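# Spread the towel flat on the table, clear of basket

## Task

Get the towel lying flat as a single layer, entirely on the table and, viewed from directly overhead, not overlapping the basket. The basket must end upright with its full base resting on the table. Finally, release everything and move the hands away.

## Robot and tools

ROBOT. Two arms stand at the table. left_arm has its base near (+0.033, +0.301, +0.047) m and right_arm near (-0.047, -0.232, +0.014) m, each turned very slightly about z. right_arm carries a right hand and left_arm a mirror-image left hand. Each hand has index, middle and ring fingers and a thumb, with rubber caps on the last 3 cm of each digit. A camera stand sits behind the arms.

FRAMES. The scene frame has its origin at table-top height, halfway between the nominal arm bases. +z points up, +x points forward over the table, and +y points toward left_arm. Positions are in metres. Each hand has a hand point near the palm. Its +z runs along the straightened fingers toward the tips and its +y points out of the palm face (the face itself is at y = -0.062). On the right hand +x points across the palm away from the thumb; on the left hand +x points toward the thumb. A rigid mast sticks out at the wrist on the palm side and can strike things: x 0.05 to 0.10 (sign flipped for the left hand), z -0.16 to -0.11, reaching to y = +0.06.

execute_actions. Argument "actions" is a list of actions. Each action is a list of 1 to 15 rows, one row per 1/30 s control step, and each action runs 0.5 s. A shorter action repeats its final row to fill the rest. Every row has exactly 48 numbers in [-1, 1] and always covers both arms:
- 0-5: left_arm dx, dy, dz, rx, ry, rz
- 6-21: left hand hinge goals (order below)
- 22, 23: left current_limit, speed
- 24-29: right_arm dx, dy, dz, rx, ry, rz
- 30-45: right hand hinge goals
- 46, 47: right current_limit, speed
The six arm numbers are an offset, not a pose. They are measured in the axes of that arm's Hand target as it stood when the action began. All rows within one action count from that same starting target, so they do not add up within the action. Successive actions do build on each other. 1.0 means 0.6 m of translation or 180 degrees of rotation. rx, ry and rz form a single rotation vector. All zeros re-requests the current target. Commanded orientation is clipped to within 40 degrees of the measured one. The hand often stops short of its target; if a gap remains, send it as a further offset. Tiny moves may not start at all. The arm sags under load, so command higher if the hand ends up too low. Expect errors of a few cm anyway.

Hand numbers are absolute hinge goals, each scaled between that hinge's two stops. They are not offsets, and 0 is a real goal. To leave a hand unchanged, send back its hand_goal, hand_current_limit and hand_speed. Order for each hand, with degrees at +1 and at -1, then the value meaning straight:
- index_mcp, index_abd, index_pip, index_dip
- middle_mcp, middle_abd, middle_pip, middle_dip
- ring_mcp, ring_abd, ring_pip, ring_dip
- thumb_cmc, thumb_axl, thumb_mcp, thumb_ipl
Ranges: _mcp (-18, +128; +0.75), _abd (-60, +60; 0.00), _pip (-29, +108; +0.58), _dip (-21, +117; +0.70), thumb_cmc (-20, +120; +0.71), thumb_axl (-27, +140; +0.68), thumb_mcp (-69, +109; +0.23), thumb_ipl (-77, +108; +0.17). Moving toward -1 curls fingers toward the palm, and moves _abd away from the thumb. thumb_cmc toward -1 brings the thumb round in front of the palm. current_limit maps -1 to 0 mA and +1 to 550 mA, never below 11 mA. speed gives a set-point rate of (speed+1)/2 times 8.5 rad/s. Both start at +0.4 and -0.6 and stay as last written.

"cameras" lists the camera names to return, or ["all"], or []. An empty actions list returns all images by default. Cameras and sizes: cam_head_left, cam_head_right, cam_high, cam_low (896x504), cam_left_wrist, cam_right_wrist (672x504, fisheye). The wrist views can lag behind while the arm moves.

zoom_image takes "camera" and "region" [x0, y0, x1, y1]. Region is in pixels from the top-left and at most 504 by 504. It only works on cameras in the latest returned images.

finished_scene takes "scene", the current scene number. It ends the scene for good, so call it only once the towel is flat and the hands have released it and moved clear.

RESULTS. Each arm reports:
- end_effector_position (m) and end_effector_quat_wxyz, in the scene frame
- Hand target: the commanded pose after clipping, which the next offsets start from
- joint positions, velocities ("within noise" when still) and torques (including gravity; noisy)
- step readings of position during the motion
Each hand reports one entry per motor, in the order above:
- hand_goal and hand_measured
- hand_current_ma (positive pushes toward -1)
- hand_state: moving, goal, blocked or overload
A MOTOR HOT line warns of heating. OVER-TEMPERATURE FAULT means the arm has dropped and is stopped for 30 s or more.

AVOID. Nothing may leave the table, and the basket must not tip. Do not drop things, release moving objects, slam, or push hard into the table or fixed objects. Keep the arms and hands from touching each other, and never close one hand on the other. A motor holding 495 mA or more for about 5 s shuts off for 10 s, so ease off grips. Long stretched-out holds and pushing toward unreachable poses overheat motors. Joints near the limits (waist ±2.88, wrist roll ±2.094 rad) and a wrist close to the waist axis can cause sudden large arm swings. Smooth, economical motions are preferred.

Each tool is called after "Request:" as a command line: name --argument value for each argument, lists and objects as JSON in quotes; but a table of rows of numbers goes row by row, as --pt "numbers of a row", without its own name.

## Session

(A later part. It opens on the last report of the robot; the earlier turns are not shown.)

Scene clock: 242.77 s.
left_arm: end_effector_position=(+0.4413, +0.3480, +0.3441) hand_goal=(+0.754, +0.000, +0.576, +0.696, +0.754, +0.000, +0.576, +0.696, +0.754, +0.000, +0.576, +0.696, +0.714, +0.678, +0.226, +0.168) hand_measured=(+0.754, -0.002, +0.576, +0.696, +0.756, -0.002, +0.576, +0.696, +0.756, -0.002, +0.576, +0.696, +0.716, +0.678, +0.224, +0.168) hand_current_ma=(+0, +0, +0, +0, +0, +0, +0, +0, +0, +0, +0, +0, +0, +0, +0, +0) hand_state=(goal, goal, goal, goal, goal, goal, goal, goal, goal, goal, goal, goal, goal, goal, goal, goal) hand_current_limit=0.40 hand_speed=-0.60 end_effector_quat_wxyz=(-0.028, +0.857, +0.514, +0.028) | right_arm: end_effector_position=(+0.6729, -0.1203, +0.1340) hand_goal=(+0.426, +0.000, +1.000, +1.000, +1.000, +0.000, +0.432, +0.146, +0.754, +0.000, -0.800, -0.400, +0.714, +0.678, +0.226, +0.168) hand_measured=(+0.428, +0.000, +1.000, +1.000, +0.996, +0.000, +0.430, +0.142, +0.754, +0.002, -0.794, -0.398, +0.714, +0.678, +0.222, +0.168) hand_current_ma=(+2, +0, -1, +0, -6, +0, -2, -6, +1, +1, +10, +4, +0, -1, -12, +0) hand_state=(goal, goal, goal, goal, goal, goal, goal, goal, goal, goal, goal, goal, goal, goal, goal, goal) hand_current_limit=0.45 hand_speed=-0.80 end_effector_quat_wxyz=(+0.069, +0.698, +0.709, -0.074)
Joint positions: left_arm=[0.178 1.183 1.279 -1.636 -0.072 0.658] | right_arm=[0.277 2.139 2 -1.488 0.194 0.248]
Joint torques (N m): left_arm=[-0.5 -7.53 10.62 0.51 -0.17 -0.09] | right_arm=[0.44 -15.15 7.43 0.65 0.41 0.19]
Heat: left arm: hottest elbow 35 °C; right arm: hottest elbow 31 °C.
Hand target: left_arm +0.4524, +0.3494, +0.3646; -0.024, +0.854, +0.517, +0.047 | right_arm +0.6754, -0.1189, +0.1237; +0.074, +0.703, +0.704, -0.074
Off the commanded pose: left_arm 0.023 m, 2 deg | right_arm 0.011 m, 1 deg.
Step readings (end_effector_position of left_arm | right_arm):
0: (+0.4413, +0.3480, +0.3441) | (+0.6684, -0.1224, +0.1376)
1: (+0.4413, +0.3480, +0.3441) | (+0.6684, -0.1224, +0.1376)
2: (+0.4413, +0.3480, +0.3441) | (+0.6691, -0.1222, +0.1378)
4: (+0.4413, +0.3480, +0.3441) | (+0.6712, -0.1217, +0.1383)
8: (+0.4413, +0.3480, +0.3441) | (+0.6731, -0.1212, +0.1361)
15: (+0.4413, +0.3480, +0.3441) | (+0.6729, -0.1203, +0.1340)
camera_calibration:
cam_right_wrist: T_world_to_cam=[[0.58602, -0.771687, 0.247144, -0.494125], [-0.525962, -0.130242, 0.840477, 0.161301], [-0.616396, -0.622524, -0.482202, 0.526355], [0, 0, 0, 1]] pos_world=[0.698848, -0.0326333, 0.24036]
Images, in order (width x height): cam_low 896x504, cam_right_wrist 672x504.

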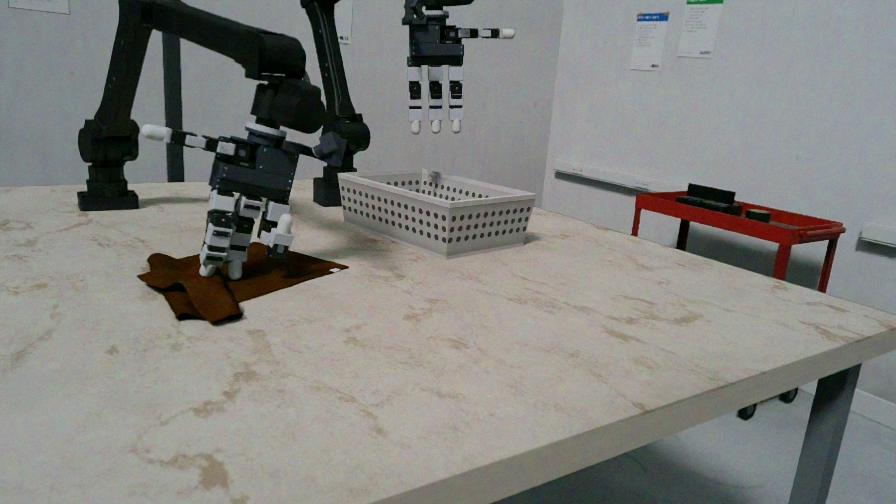

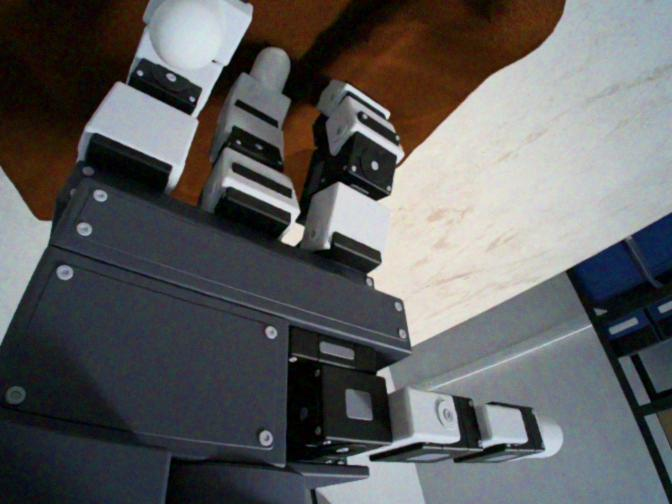

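Request:
execute_actions --actions '[[[0,0,0,0,0,0,0.754,0,0.576,0.696,0.754,0,0.576,0.696,0.754,0,0.576,0.696,0.714,0.678,0.226,0.168,0.4,-0.6,0,0,0.008,0,0,0,0.426,-0.2,1,1,1,0.2,0.432,0.146,0.754,0,-0.8,-0.4,0.714,0.678,0.226,0.168,0.45,-0.88]],[[0,0,0,0,0,0,0.754,0,0.576,0.696,0.754,0,0.576,0.696,0.754,0,0.576,0.696,0.714,0.678,0.226,0.168,0.4,-0.6,0,0,0,0,0,0,0.426,-0.4,1,1,1,0.4,0.432,0.146,0.754,0,-0.8,-0.4,0.714,0.678,0.226,0.168,0.45,-0.88]]]' --cameras '["cam_low","cam_right_wrist"]'

Request:
zoom_image --camera "cam_low" --region '[120, 190, 320, 330]'

Request:
zoom_image --camera "cam_right_wrist" --region '[160, 0, 440, 180]'

Scene clock: 244.50 s.
left_arm: end_effector_position=(+0.4413, +0.3480, +0.3441) hand_goal=(+0.754, +0.000, +0.576, +0.696, +0.754, +0.000, +0.576, +0.696, +0.754, +0.000, +0.576, +0.696, +0.714, +0.678, +0.226, +0.168) hand_measured=(+0.754, -0.002, +0.576, +0.696, +0.756, -0.002, +0.576, +0.696, +0.756, -0.002, +0.576, +0.696, +0.716, +0.678, +0.224, +0.168) hand_current_ma=(+0, +0, +0, +0, +0, +0, +0, +0, +0, +0, +0, +0, +0, +0, +0, +0) hand_state=(goal, goal, goal, goal, goal, goal, goal, goal, goal, goal, goal, goal, goal, goal, goal, goal) hand_current_limit=0.40 hand_speed=-0.60 end_effector_quat_wxyz=(-0.028, +0.857, +0.514, +0.028) | right_arm: end_effector_position=(+0.6723, -0.1126, +0.1314) hand_goal=(+0.426, -0.400, +1.000, +1.000, +1.000, +0.400, +0.432, +0.146, +0.754, +0.000, -0.800, -0.400, +0.714, +0.678, +0.226, +0.168) hand_measured=(+0.428, -0.182, +1.000, +1.000, +0.998, +0.156, +0.430, +0.142, +0.754, +0.002, -0.794, -0.398, +0.714, +0.678, +0.222, +0.168) hand_current_ma=(+4, +399, +0, +0, -2, -399, -3, -6, +1, +1, +10, +4, +0, -1, -12, +0) hand_state=(goal, blocked, goal, goal, goal, blocked, goal, goal, goal, goal, goal, goal, goal, goal, goal, goal) hand_current_limit=0.45 hand_speed=-0.88 end_effector_quat_wxyz=(+0.071, +0.695, +0.712, -0.071)
Joint positions: left_arm=[0.178 1.183 1.279 -1.636 -0.072 0.658] | right_arm=[0.288 2.139 1.992 -1.476 0.194 0.25]
Joint torques (N m): left_arm=[-0.56 -7.53 10.58 0.35 -0.16 -0.11] | right_arm=[-0.26 -15.09 7.24 0.65 0.39 0.15]
Heat: left arm: hottest elbow 36 °C; right arm: hottest shoulder 31 °C.
Hand target: left_arm +0.4524, +0.3494, +0.3646; -0.024, +0.854, +0.517, +0.047 | right_arm +0.6754, -0.1199, +0.1190; +0.074, +0.703, +0.704, -0.074
Off the commanded pose: left_arm 0.023 m, 2 deg | right_arm 0.015 m, 1 deg.
Step readings (end_effector_position of left_arm | right_arm):
0: (+0.4413, +0.3480, +0.3441) | (+0.6729, -0.1203, +0.1340)
1: (+0.4413, +0.3480, +0.3441) | (+0.6729, -0.1203, +0.1340)
2: (+0.4413, +0.3480, +0.3441) | (+0.6732, -0.1202, +0.1340)
4: (+0.4413, +0.3480, +0.3441) | (+0.6735, -0.1202, +0.1336)
8: (+0.4413, +0.3480, +0.3441) | (+0.6732, -0.1145, +0.1326)
15: (+0.4413, +0.3480, +0.3441) | (+0.6725, -0.1135, +0.1313)
16: (+0.4413, +0.3480, +0.3441) | (+0.6725, -0.1135, +0.1313)
17: (+0.4413, +0.3480, +0.3441) | (+0.6723, -0.1124, +0.1313)
19: (+0.4413, +0.3480, +0.3441) | (+0.6723, -0.1124, +0.1313)
23: (+0.4413, +0.3480, +0.3441) | (+0.6723, -0.1126, +0.1314)
30: (+0.4413, +0.3480, +0.3441) | (+0.6723, -0.1126, +0.1314)
camera_calibration:
cam_right_wrist: T_world_to_cam=[[0.591913, -0.766582, 0.248981, -0.490818], [-0.528711, -0.136125, 0.837815, 0.16564], [-0.608362, -0.627552, -0.485875, 0.5241], [0, 0, 0, 1]] pos_world=[0.69694, -0.0248045, 0.238076]
Images, in order (width x height): cam_low 896x504, cam_right_wrist 672x504.

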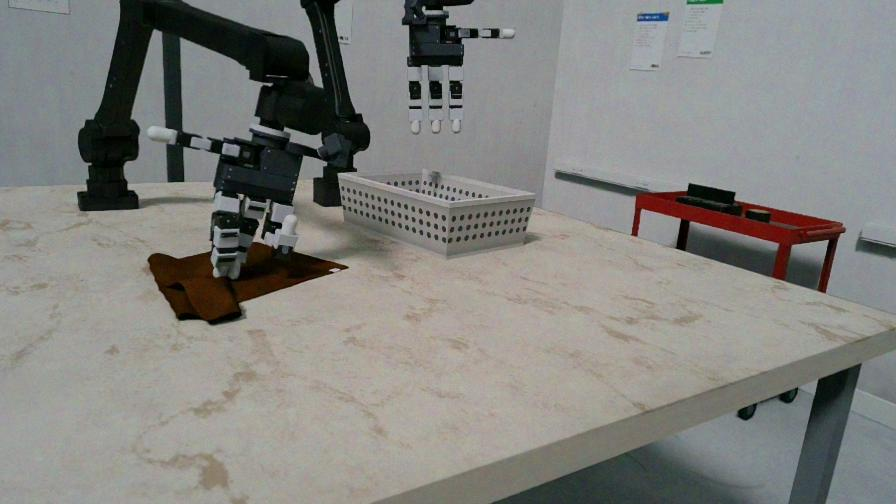

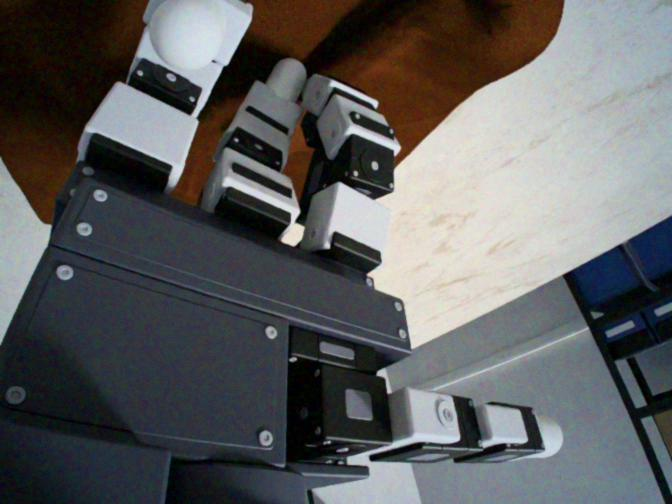

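Scaled by 2.520 from the camera's 896x504 image, which has a finer 1280x720 frame.

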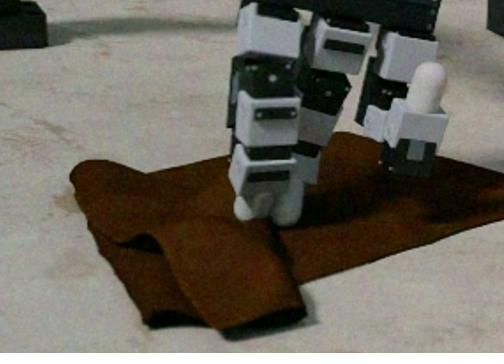

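Scaled by 1.800 from the camera's 672x504 image, which has a finer 960x720 frame.

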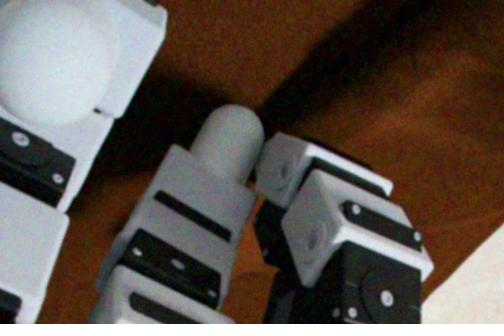

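Request:
execute_actions --actions '[[[0,0,0,0,0,0,0.754,0,0.576,0.696,0.754,0,0.576,0.696,0.754,0,0.576,0.696,0.714,0.678,0.226,0.168,0.4,-0.6,-0.0138,0,-0.085,0,0,0,0.426,-0.4,1,1,1,0.4,0.432,0.146,0.754,0,-0.8,-0.4,0.714,0.678,0.226,0.168,0.45,-0.88]]]' --cameras '["cam_low","cam_high","cam_head_left"]'

Request:
zoom_image --camera "cam_low" --region '[120, 190, 320, 330]'

Request:
zoom_image --camera "cam_high" --region '[310, 230, 510, 440]'

Scene clock: 246.20 s.
left_arm: end_effector_position=(+0.4413, +0.3480, +0.3441) hand_goal=(+0.754, +0.000, +0.576, +0.696, +0.754, +0.000, +0.576, +0.696, +0.754, +0.000, +0.576, +0.696, +0.714, +0.678, +0.226, +0.168) hand_measured=(+0.754, -0.002, +0.576, +0.696, +0.756, -0.002, +0.576, +0.696, +0.756, -0.002, +0.576, +0.696, +0.716, +0.678, +0.224, +0.168) hand_current_ma=(+0, +0, +0, +0, +0, +0, +0, +0, +0, +0, +0, +0, +0, +0, +0, +0) hand_state=(goal, goal, goal, goal, goal, goal, goal, goal, goal, goal, goal, goal, goal, goal, goal, goal) hand_current_limit=0.40 hand_speed=-0.60 end_effector_quat_wxyz=(-0.028, +0.857, +0.514, +0.028) | right_arm: end_effector_position=(+0.6569, -0.1202, +0.1343) hand_goal=(+0.426, -0.400, +1.000, +1.000, +1.000, +0.400, +0.432, +0.146, +0.754, +0.000, -0.800, -0.400, +0.714, +0.678, +0.226, +0.168) hand_measured=(+0.422, -0.186, +1.000, +1.000, +0.996, +0.156, +0.426, +0.140, +0.754, +0.002, -0.794, -0.398, +0.714, +0.678, +0.222, +0.168) hand_current_ma=(-8, +399, +0, +0, -9, -399, -12, -11, +1, +1, +10, +4, +0, -1, -12, +0) hand_state=(goal, blocked, goal, goal, goal, blocked, goal, goal, goal, goal, goal, goal, goal, goal, goal, goal) hand_current_limit=0.45 hand_speed=-0.88 end_effector_quat_wxyz=(+0.052, +0.693, +0.712, -0.102)
Joint positions: left_arm=[0.178 1.183 1.279 -1.636 -0.072 0.658] | right_arm=[0.284 2.139 2.01 -1.566 0.194 0.25]
Joint torques (N m): left_arm=[-0.73 -7.65 10.58 0.35 -0.18 -0.11] | right_arm=[-0.09 -16.5 13.09 -0.69 0.37 0.2]
Heat: left arm: hottest elbow 36 °C; right arm: hottest shoulder 31 °C.
Hand target: left_arm +0.4524, +0.3494, +0.3646; -0.024, +0.854, +0.517, +0.047 | right_arm +0.6754, -0.1173, +0.1706; +0.074, +0.703, +0.704, -0.074
Off the commanded pose: left_arm 0.023 m, 2 deg | right_arm 0.041 m, 4 deg.
Step readings (end_effector_position of left_arm | right_arm):
0: (+0.4413, +0.3480, +0.3441) | (+0.6723, -0.1126, +0.1314)
1: (+0.4413, +0.3480, +0.3441) | (+0.6723, -0.1126, +0.1314)
2: (+0.4413, +0.3480, +0.3441) | (+0.6719, -0.1127, +0.1313)
4: (+0.4413, +0.3480, +0.3441) | (+0.6699, -0.1132, +0.1313)
8: (+0.4413, +0.3480, +0.3441) | (+0.6592, -0.1173, +0.1304)
15: (+0.4413, +0.3480, +0.3441) | (+0.6563, -0.1192, +0.1337)
Images, in order (width x height): cam_head_left 896x504, cam_high 896x504, cam_low 896x504.

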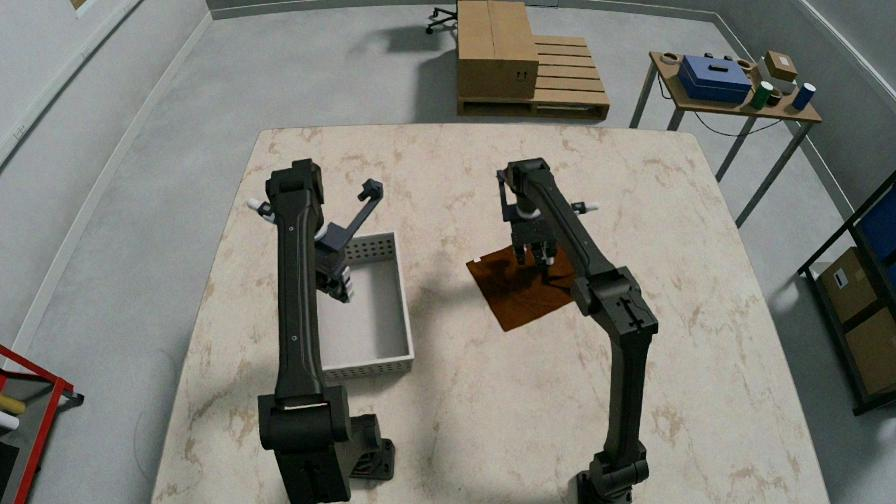

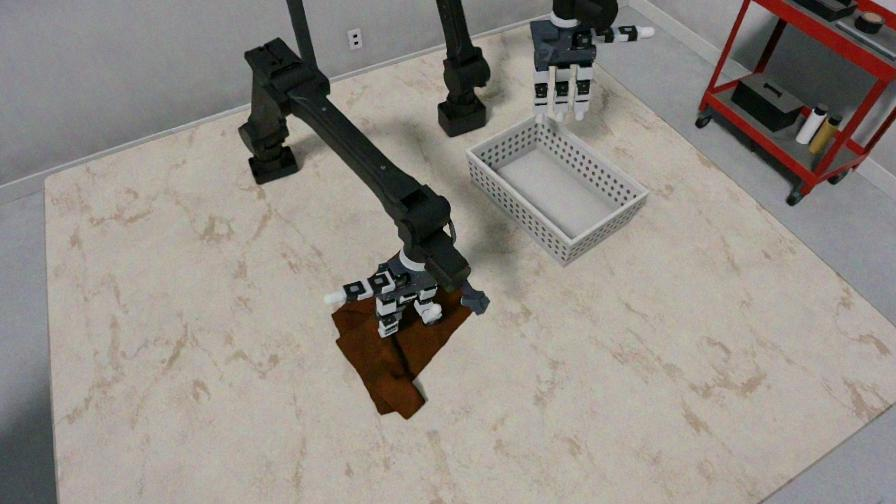

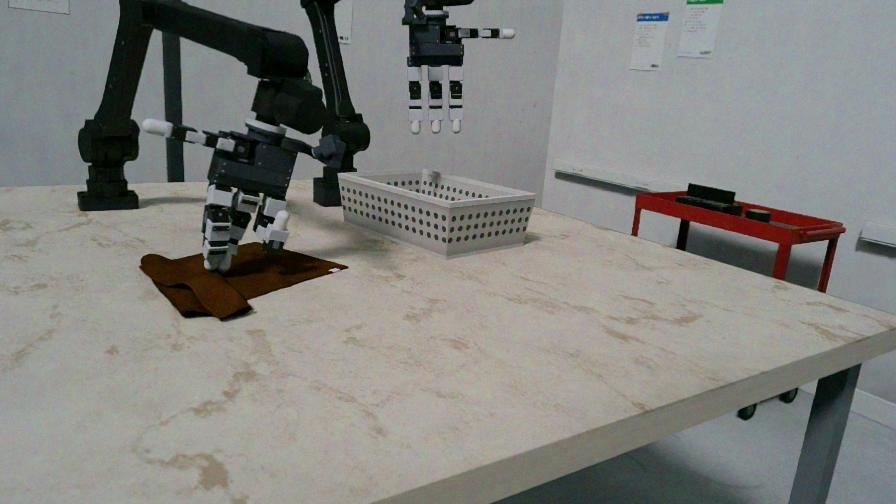

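Scaled by 2.520 from the camera's 896x504 image, which has a finer 1280x720 frame.

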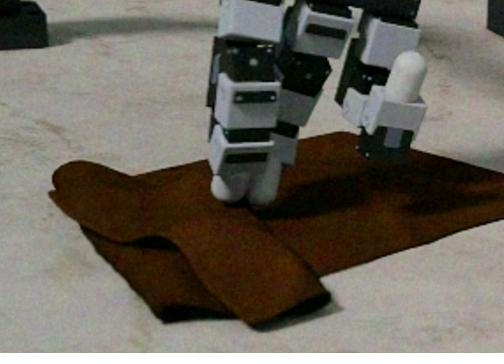

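Scaled by 2.400 from the camera's 896x504 image, which has a finer 1280x720 frame.

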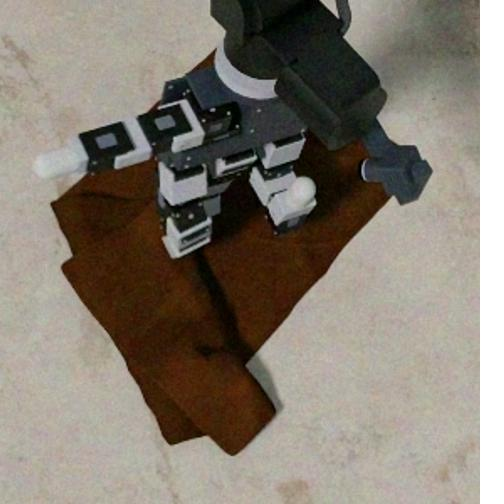

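Request:
execute_actions --actions '[[[0,0,0,0,0,0,0.754,0,0.576,0.696,0.754,0,0.576,0.696,0.754,0,0.576,0.696,0.714,0.678,0.226,0.168,0.4,-0.6,-0.0173,0,-0.0815,0,0.0667,0,0.426,0.1,1,1,1,-0.1,0.432,0.146,0.754,0,-0.8,-0.4,0.714,0.678,0.226,0.168,0.45,-0.8]],[[0,0,0,0,0,0,0.754,0,0.576,0.696,0.754,0,0.576,0.696,0.754,0,0.576,0.696,0.714,0.678,0.226,0.168,0.4,-0.6,-0.0245,-0.0315,-0.02,0,0,0.125,0.754,0.1,0.576,0.696,0.754,0,0.576,0.696,0.754,-0.1,0.576,0.696,0.714,0.678,0.226,0.168,0.45,-0.7]],[[0,0,0,0,0,0,0.754,0,0.576,0.696,0.754,0,0.576,0.696,0.754,0,0.576,0.696,0.714,0.678,0.226,0.168,0.4,-0.6,-0.0347,-0.0198,0,0,0,0.125,0.754,0.3,0.576,0.696,0.754,0,0.576,0.696,0.754,-0.3,0.576,0.696,0.714,0.678,0.226,0.168,0.45,-0.7]],[[0,0,0,0,0,0,0.754,0,0.576,0.696,0.754,0,0.576,0.696,0.754,0,0.576,0.696,0.714,0.678,0.226,0.168,0.4,-0.6,-0.0396,-0.005,0,0,0,0.125,0.754,0.3,0.576,0.696,0.754,0,0.576,0.696,0.754,-0.3,0.576,0.696,0.714,0.678,0.226,0.168,0.45,-0.7]],[[0,0,0,0,0,0,0.754,0,0.576,0.696,0.754,0,0.576,0.696,0.754,0,0.576,0.696,0.714,0.678,0.226,0.168,0.4,-0.6,-0.0385,0.0107,0.03,0,0,0.125,0.754,0.3,0.576,0.696,0.754,0,0.576,0.696,0.754,-0.3,0.576,0.696,0.714,0.678,0.226,0.168,0.45,-0.7]]]' --cameras '["cam_head_left","cam_low","cam_high","cam_right_wrist"]'

Request:
zoom_image --camera "cam_low" --region '[120, 190, 320, 330]'

Request:
zoom_image --camera "cam_high" --region '[310, 230, 510, 440]'

Request:
zoom_image --camera "cam_head_left" --region '[440, 180, 610, 380]'

Scene clock: 252.60 s.
left_arm: end_effector_position=(+0.4413, +0.3480, +0.3441) hand_goal=(+0.754, +0.000, +0.576, +0.696, +0.754, +0.000, +0.576, +0.696, +0.754, +0.000, +0.576, +0.696, +0.714, +0.678, +0.226, +0.168) hand_measured=(+0.754, -0.002, +0.576, +0.696, +0.756, -0.002, +0.576, +0.696, +0.756, -0.002, +0.576, +0.696, +0.716, +0.678, +0.224, +0.168) hand_current_ma=(+0, +0, +0, +0, +0, +0, +0, +0, +0, +0, +0, +0, +0, +0, +0, +0) hand_state=(goal, goal, goal, goal, goal, goal, goal, goal, goal, goal, goal, goal, goal, goal, goal, goal) hand_current_limit=0.40 hand_speed=-0.60 end_effector_quat_wxyz=(-0.028, +0.857, +0.514, +0.028) | right_arm: end_effector_position=(+0.5868, -0.1755, +0.1932) hand_goal=(+0.754, +0.300, +0.576, +0.696, +0.754, +0.000, +0.576, +0.696, +0.754, -0.300, +0.576, +0.696, +0.714, +0.678, +0.226, +0.168) hand_measured=(+0.750, +0.294, +0.578, +0.698, +0.754, -0.004, +0.574, +0.694, +0.754, -0.294, +0.572, +0.694, +0.714, +0.678, +0.222, +0.168) hand_current_ma=(-7, -8, +3, +5, +0, -5, -5, -5, +1, +8, -5, -5, +0, -1, -12, +0) hand_state=(goal, goal, goal, goal, goal, goal, goal, goal, goal, goal, goal, goal, goal, goal, goal, goal) hand_current_limit=0.45 hand_speed=-0.70 end_effector_quat_wxyz=(+0.001, +1.000, +0.014, -0.026)
Joint positions: left_arm=[0.178 1.183 1.279 -1.636 -0.072 0.658] | right_arm=[0.231 2.205 2.283 -1.7 -0.008 1.754]
Joint torques (N m): left_arm=[-0.67 -7.59 10.61 0.39 -0.16 -0.12] | right_arm=[-0.62 -16.38 13.2 -0.62 0.15 0.16]
Heat: left arm: hottest elbow 36 °C; right arm: hottest shoulder 31 °C.
Hand target: left_arm +0.4524, +0.3494, +0.3646; -0.024, +0.854, +0.517, +0.047 | right_arm +0.5999, -0.1762, +0.2147; +0.000, +1.000, +0.000, -0.001
Off the commanded pose: left_arm 0.023 m, 2 deg | right_arm 0.025 m, 3 deg.
joint sent to its limit (right arm) — joint 4 (wrist pitch), lower limit. The joint targets are off in position, not in orientation.
Step readings (end_effector_position of left_arm | right_arm):
0: (+0.4413, +0.3480, +0.3441) | (+0.6569, -0.1202, +0.1343)
1: (+0.4413, +0.3480, +0.3441) | (+0.6564, -0.1198, +0.1340)
2: (+0.4413, +0.3480, +0.3441) | (+0.6555, -0.1173, +0.1335)
4: (+0.4413, +0.3480, +0.3441) | (+0.6528, -0.1078, +0.1327)
8: (+0.4413, +0.3480, +0.3441) | (+0.6520, -0.1047, +0.1484)
15: (+0.4413, +0.3480, +0.3441) | (+0.6591, -0.1189, +0.1841)
16: (+0.4413, +0.3480, +0.3441) | (+0.6601, -0.1208, +0.1860)
17: (+0.4413, +0.3480, +0.3441) | (+0.6599, -0.1229, +0.1876)
19: (+0.4413, +0.3480, +0.3441) | (+0.6572, -0.1286, +0.1873)
23: (+0.4413, +0.3480, +0.3441) | (+0.6497, -0.1347, +0.1870)
30: (+0.4413, +0.3480, +0.3441) | (+0.6427, -0.1374, +0.1926)
31: (+0.4413, +0.3480, +0.3441) | (+0.6423, -0.1371, +0.1938)
32: (+0.4413, +0.3480, +0.3441) | (+0.6412, -0.1382, +0.1953)
34: (+0.4413, +0.3480, +0.3441) | (+0.6377, -0.1406, +0.1973)
38: (+0.4413, +0.3480, +0.3441) | (+0.6290, -0.1462, +0.1996)
45: (+0.4413, +0.3480, +0.3441) | (+0.6259, -0.1473, +0.2113)
46: (+0.4413, +0.3480, +0.3441) | (+0.6256, -0.1478, +0.2132)
47: (+0.4413, +0.3480, +0.3441) | (+0.6243, -0.1490, +0.2141)
49: (+0.4413, +0.3480, +0.3441) | (+0.6205, -0.1518, +0.2143)
53: (+0.4413, +0.3480, +0.3441) | (+0.6138, -0.1566, +0.2137)
60: (+0.4413, +0.3480, +0.3441) | (+0.6086, -0.1587, +0.2090)
61: (+0.4413, +0.3480, +0.3441) | (+0.6072, -0.1590, +0.2081)
62: (+0.4413, +0.3480, +0.3441) | (+0.6050, -0.1594, +0.2078)
64: (+0.4413, +0.3480, +0.3441) | (+0.5994, -0.1610, +0.2057)
68: (+0.4413, +0.3480, +0.3441) | (+0.5905, -0.1631, +0.2010)
75: (+0.4413, +0.3480, +0.3441) | (+0.5879, -0.1722, +0.1913)
camera_calibration:
cam_right_wrist: T_world_to_cam=[[-0.792708, -0.595004, 0.132608, 0.361202], [-0.261497, 0.528402, 0.807719, 0.0258012], [-0.550667, 0.605609, -0.57446, 0.662336], [0, 0, 0, 1]] pos_world=[0.657801, -0.199833, 0.311747]
Images, in order (width x height): cam_head_left 896x504, cam_high 896x504, cam_low 896x504, cam_right_wrist 672x504.

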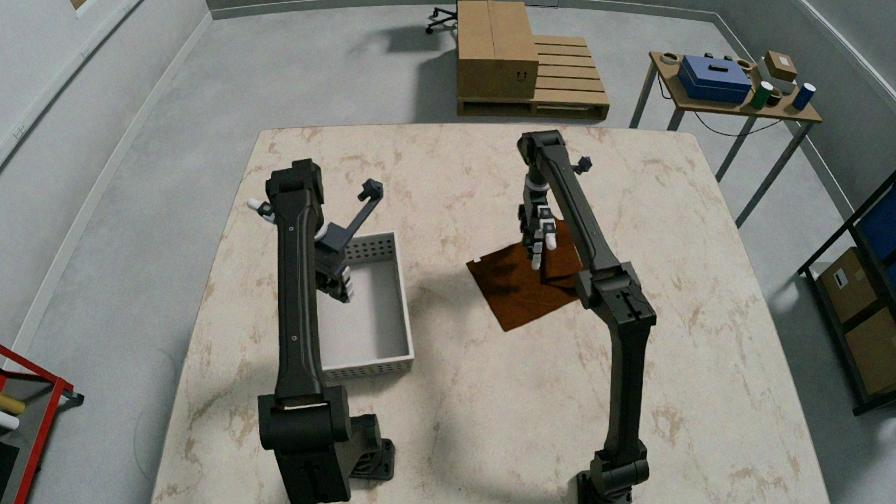

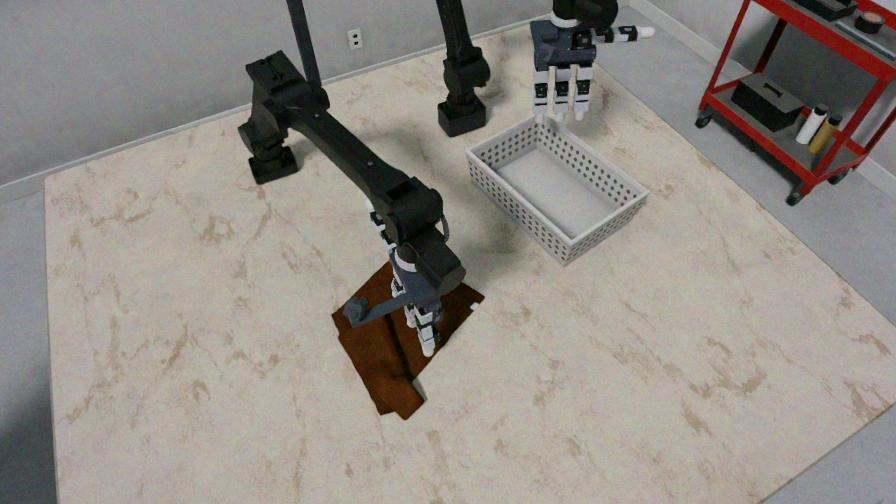

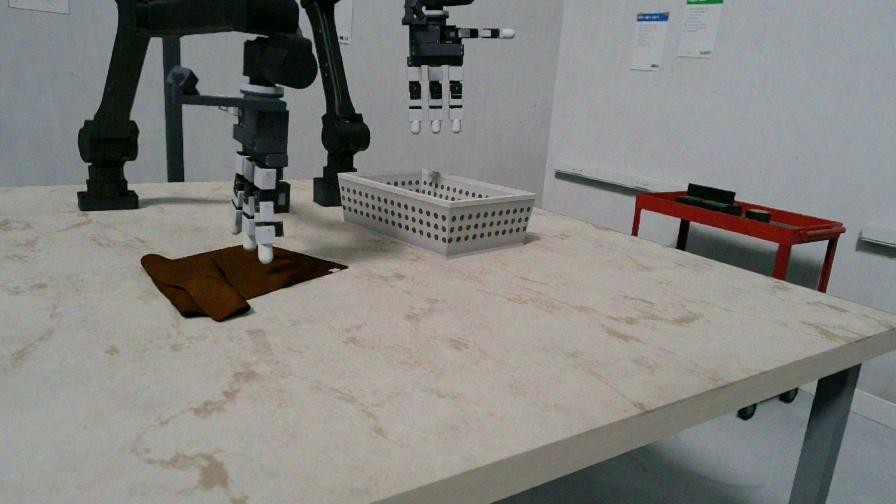

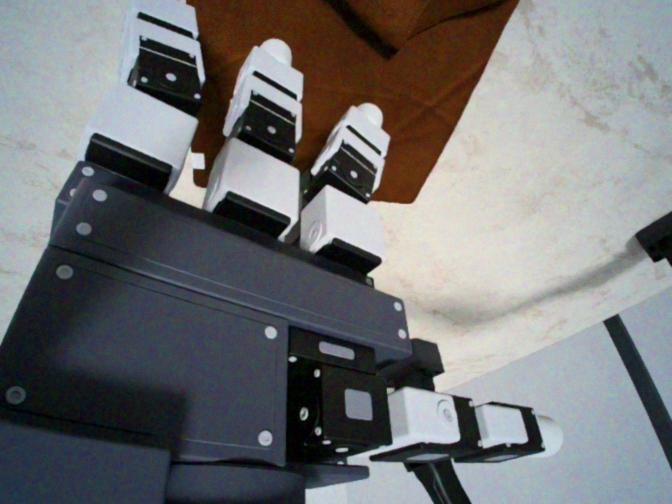

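Scaled by 2.520 from the camera's 896x504 image, which has a finer 1280x720 frame.

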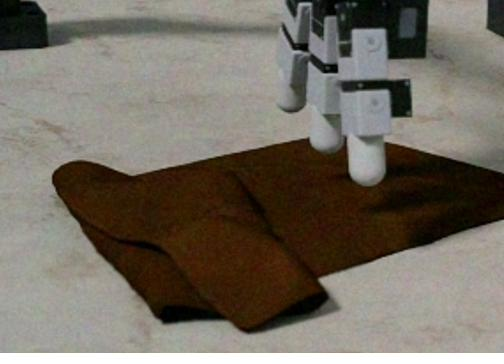

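Scaled by 2.400 from the camera's 896x504 image, which has a finer 1280x720 frame.

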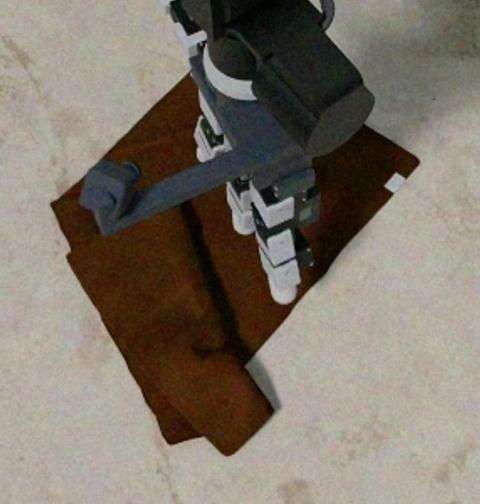

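Scaled by 2.520 from the camera's 896x504 image, which has a finer 1280x720 frame.

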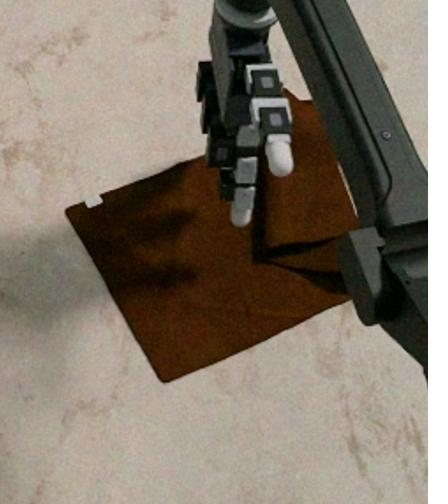

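Request:
execute_actions --actions '[[[0,0,0,0,0,0,0.754,0,0.576,0.696,0.754,0,0.576,0.696,0.754,0,0.576,0.696,0.714,0.678,0.226,0.168,0.4,-0.6,0,0,0.11,0,0,0,0.754,0.3,0.576,0.696,0.754,0,0.576,0.696,0.754,-0.3,0.576,0.696,0.714,0.678,0.226,0.168,0.45,-0.7]]]' --cameras '["cam_low","cam_high"]'

Request:
zoom_image --camera "cam_low" --region '[120, 190, 320, 330]'

Request:
zoom_image --camera "cam_high" --region '[310, 230, 510, 440]'

Scene clock: 254.07 s.
left_arm: end_effector_position=(+0.4413, +0.3480, +0.3441) hand_goal=(+0.754, +0.000, +0.576, +0.696, +0.754, +0.000, +0.576, +0.696, +0.754, +0.000, +0.576, +0.696, +0.714, +0.678, +0.226, +0.168) hand_measured=(+0.754, -0.002, +0.576, +0.696, +0.756, -0.002, +0.576, +0.696, +0.756, -0.002, +0.576, +0.696, +0.716, +0.678, +0.224, +0.168) hand_current_ma=(+0, +0, +0, +0, +0, +0, +0, +0, +0, +0, +0, +0, +0, +0, +0, +0) hand_state=(goal, goal, goal, goal, goal, goal, goal, goal, goal, goal, goal, goal, goal, goal, goal, goal) hand_current_limit=0.40 hand_speed=-0.60 end_effector_quat_wxyz=(-0.028, +0.857, +0.514, +0.028) | right_arm: end_effector_position=(+0.5959, -0.1724, +0.1461) hand_goal=(+0.754, +0.300, +0.576, +0.696, +0.754, +0.000, +0.576, +0.696, +0.754, -0.300, +0.576, +0.696, +0.714, +0.678, +0.226, +0.168) hand_measured=(+0.750, +0.296, +0.578, +0.698, +0.754, -0.002, +0.574, +0.694, +0.754, -0.296, +0.572, +0.694, +0.714, +0.678, +0.222, +0.168) hand_current_ma=(-7, -6, +3, +5, +0, -3, -4, -5, +1, +6, -5, -5, +0, -1, -12, +0) hand_state=(goal, goal, goal, goal, goal, goal, goal, goal, goal, goal, goal, goal, goal, goal, goal, goal) hand_current_limit=0.45 hand_speed=-0.70 end_effector_quat_wxyz=(-0.002, +1.000, +0.013, -0.013)
Joint positions: left_arm=[0.178 1.183 1.279 -1.636 -0.072 0.658] | right_arm=[0.233 2.215 2.179 -1.56 -0.008 1.759]
Joint torques (N m): left_arm=[-0.62 -7.65 10.61 0.32 -0.16 -0.11] | right_arm=[-0.38 -16.97 8.06 0.49 0.14 0.15]
Heat: left arm: hottest elbow 36 °C; right arm: hottest shoulder 31 °C.
Hand target: left_arm +0.4524, +0.3494, +0.3646; -0.024, +0.854, +0.517, +0.047 | right_arm +0.5998, -0.1762, +0.1487; +0.000, +1.000, +0.000, -0.001
Off the commanded pose: left_arm 0.023 m, 2 deg | right_arm 0.006 m, 2 deg.
Step readings (end_effector_position of left_arm | right_arm):
0: (+0.4413, +0.3480, +0.3441) | (+0.5867, -0.1746, +0.1932)
1: (+0.4413, +0.3480, +0.3441) | (+0.5867, -0.1746, +0.1932)
2: (+0.4413, +0.3480, +0.3441) | (+0.5874, -0.1744, +0.1925)
4: (+0.4413, +0.3480, +0.3441) | (+0.5940, -0.1729, +0.1863)
8: (+0.4413, +0.3480, +0.3441) | (+0.5994, -0.1717, +0.1639)
15: (+0.4413, +0.3480, +0.3441) | (+0.5948, -0.1726, +0.1463)
Images, in order (width x height): cam_high 896x504, cam_low 896x504.

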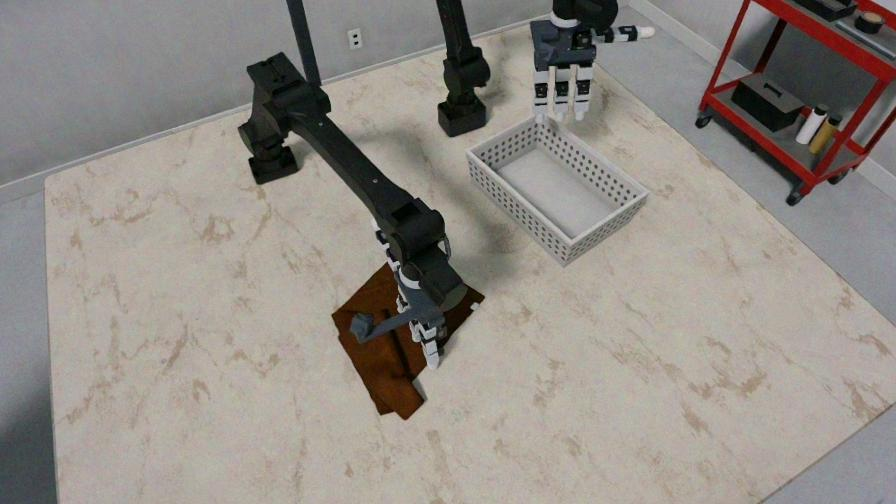

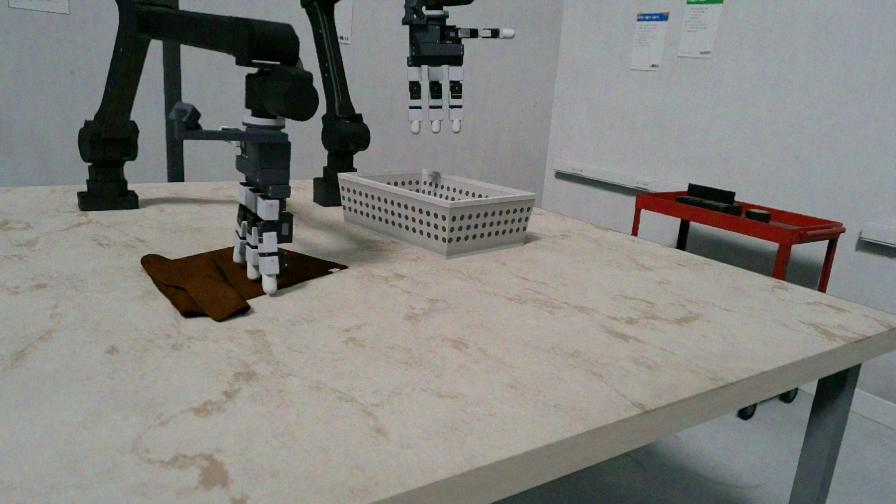

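Scaled by 2.520 from the camera's 896x504 image, which has a finer 1280x720 frame.

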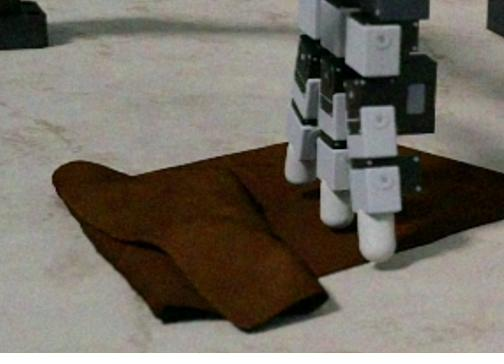

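Scaled by 2.400 from the camera's 896x504 image, which has a finer 1280x720 frame.

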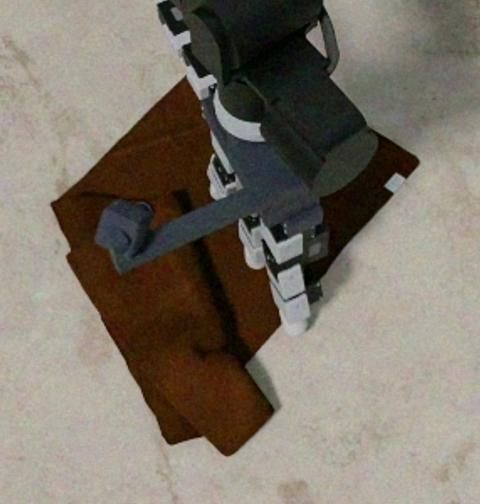

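Request:
execute_actions --actions '[[[0,0,0,0,0,0,0.754,0,0.576,0.696,0.754,0,0.576,0.696,0.754,0,0.576,0.696,0.714,0.678,0.226,0.168,0.4,-0.6,0,0.06,0.018,0,0,0,0.754,0.3,0.576,0.696,0.754,0,0.576,0.696,0.754,-0.3,0.576,0.696,0.714,0.678,0.226,0.168,0.45,-0.7]],[[0,0,0,0,0,0,0.754,0,0.576,0.696,0.754,0,0.576,0.696,0.754,0,0.576,0.696,0.714,0.678,0.226,0.168,0.4,-0.6,0,0.08,0,0,0,0,0.754,0.3,0.576,0.696,0.754,0,0.576,0.696,0.754,-0.3,0.576,0.696,0.714,0.678,0.226,0.168,0.45,-0.7]]]' --cameras '["cam_low","cam_high","cam_head_left"]'

Request:
zoom_image --camera "cam_low" --region '[120, 190, 320, 330]'

Request:
zoom_image --camera "cam_high" --region '[310, 230, 510, 440]'

Request:
zoom_image --camera "cam_head_left" --region '[440, 180, 610, 380]'

Scene clock: 256.50 s.
left_arm: end_effector_position=(+0.4413, +0.3480, +0.3441) hand_goal=(+0.754, +0.000, +0.576, +0.696, +0.754, +0.000, +0.576, +0.696, +0.754, +0.000, +0.576, +0.696, +0.714, +0.678, +0.226, +0.168) hand_measured=(+0.754, -0.002, +0.576, +0.696, +0.756, -0.002, +0.576, +0.696, +0.756, -0.002, +0.576, +0.696, +0.716, +0.678, +0.224, +0.168) hand_current_ma=(+0, +0, +0, +0, +0, +0, +0, +0, +0, +0, +0, +0, +0, +0, +0, +0) hand_state=(goal, goal, goal, goal, goal, goal, goal, goal, goal, goal, goal, goal, goal, goal, goal, goal) hand_current_limit=0.40 hand_speed=-0.60 end_effector_quat_wxyz=(-0.028, +0.857, +0.514, +0.028) | right_arm: end_effector_position=(+0.5977, -0.2500, +0.1407) hand_goal=(+0.754, +0.300, +0.576, +0.696, +0.754, +0.000, +0.576, +0.696, +0.754, -0.300, +0.576, +0.696, +0.714, +0.678, +0.226, +0.168) hand_measured=(+0.752, +0.296, +0.578, +0.698, +0.766, +0.002, +0.586, +0.704, +0.754, -0.296, +0.574, +0.694, +0.714, +0.678, +0.222, +0.168) hand_current_ma=(-4, -5, +3, +5, +27, +2, +20, +16, +0, +6, -5, -5, +0, -1, -12, +0) hand_state=(goal, goal, goal, goal, goal, goal, goal, goal, goal, goal, goal, goal, goal, goal, goal, goal) hand_current_limit=0.45 hand_speed=-0.70 end_effector_quat_wxyz=(-0.005, +1.000, -0.003, -0.005)
Joint positions: left_arm=[0.178 1.183 1.279 -1.636 -0.072 0.658] | right_arm=[0.116 2.173 2.096 -1.502 -0.011 1.675]
Joint torques (N m): left_arm=[-0.67 -7.47 10.62 0.38 -0.18 -0.09] | right_arm=[-0.73 -16.79 7.01 0.49 0.22 -0.14]
Heat: left arm: hottest elbow 36 °C; right arm: hottest shoulder 31 °C.
Hand target: left_arm +0.4524, +0.3494, +0.3646; -0.024, +0.854, +0.517, +0.047 | right_arm +0.5999, -0.2602, +0.1379; +0.000, +1.000, +0.000, -0.001
Off the commanded pose: left_arm 0.023 m, 2 deg | right_arm 0.011 m, 1 deg.
Step readings (end_effector_position of left_arm | right_arm):
0: (+0.4413, +0.3480, +0.3441) | (+0.5959, -0.1724, +0.1461)
1: (+0.4413, +0.3480, +0.3441) | (+0.5962, -0.1723, +0.1460)
2: (+0.4413, +0.3480, +0.3441) | (+0.5962, -0.1723, +0.1448)
4: (+0.4413, +0.3480, +0.3441) | (+0.5958, -0.1752, +0.1402)
8: (+0.4413, +0.3480, +0.3441) | (+0.5949, -0.1864, +0.1418)
15: (+0.4413, +0.3480, +0.3441) | (+0.5968, -0.2011, +0.1417)
16: (+0.4413, +0.3480, +0.3441) | (+0.5965, -0.2012, +0.1412)
17: (+0.4413, +0.3480, +0.3441) | (+0.5964, -0.2014, +0.1410)
19: (+0.4413, +0.3480, +0.3441) | (+0.5967, -0.2046, +0.1411)
23: (+0.4413, +0.3480, +0.3441) | (+0.5958, -0.2214, +0.1407)
30: (+0.4413, +0.3480, +0.3441) | (+0.5965, -0.2536, +0.1406)
Images, in order (width x height): cam_head_left 896x504, cam_high 896x504, cam_low 896x504.

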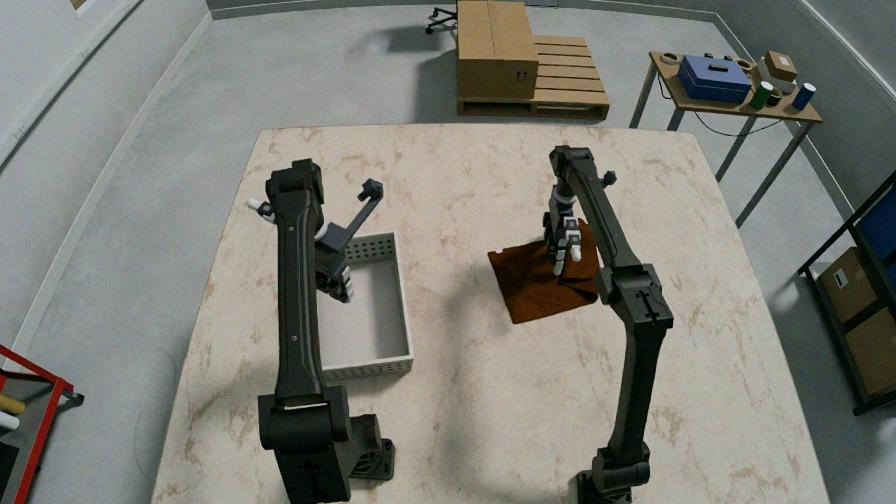

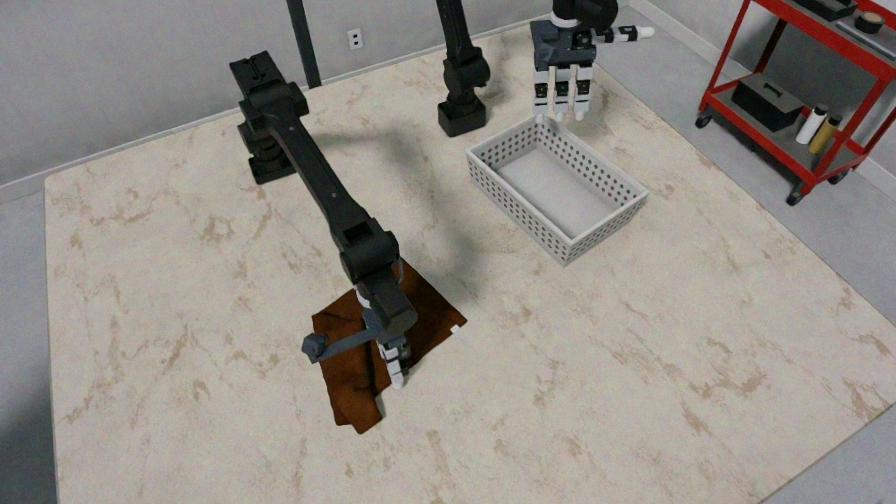

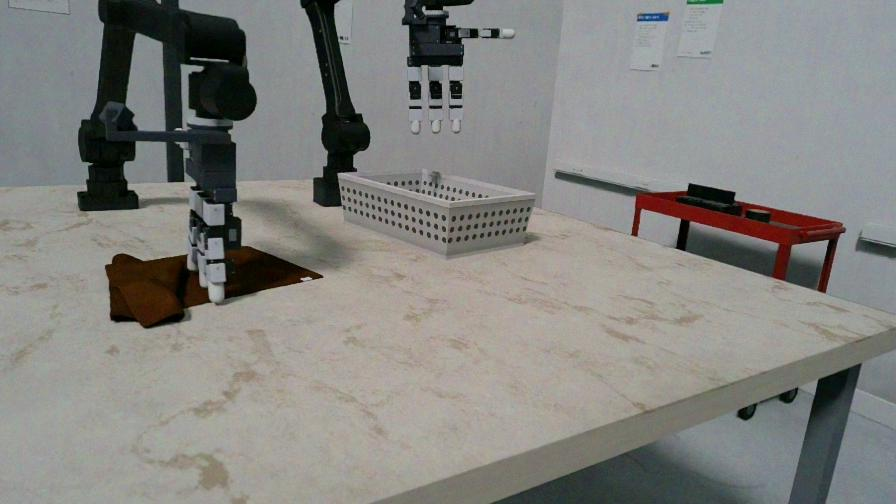

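Scaled by 2.520 from the camera's 896x504 image, which has a finer 1280x720 frame.

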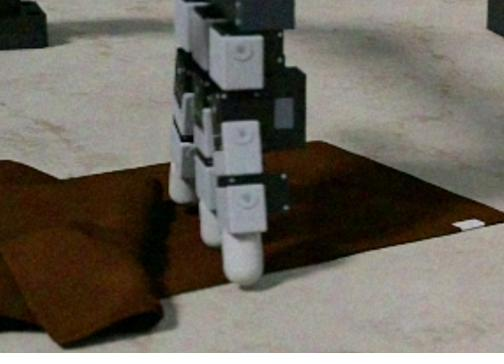

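Scaled by 2.400 from the camera's 896x504 image, which has a finer 1280x720 frame.

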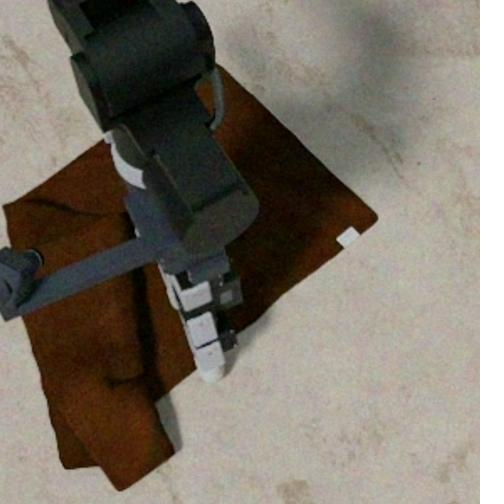

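Scaled by 2.520 from the camera's 896x504 image, which has a finer 1280x720 frame.

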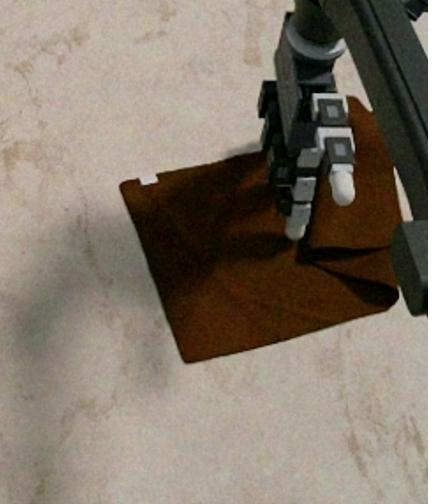

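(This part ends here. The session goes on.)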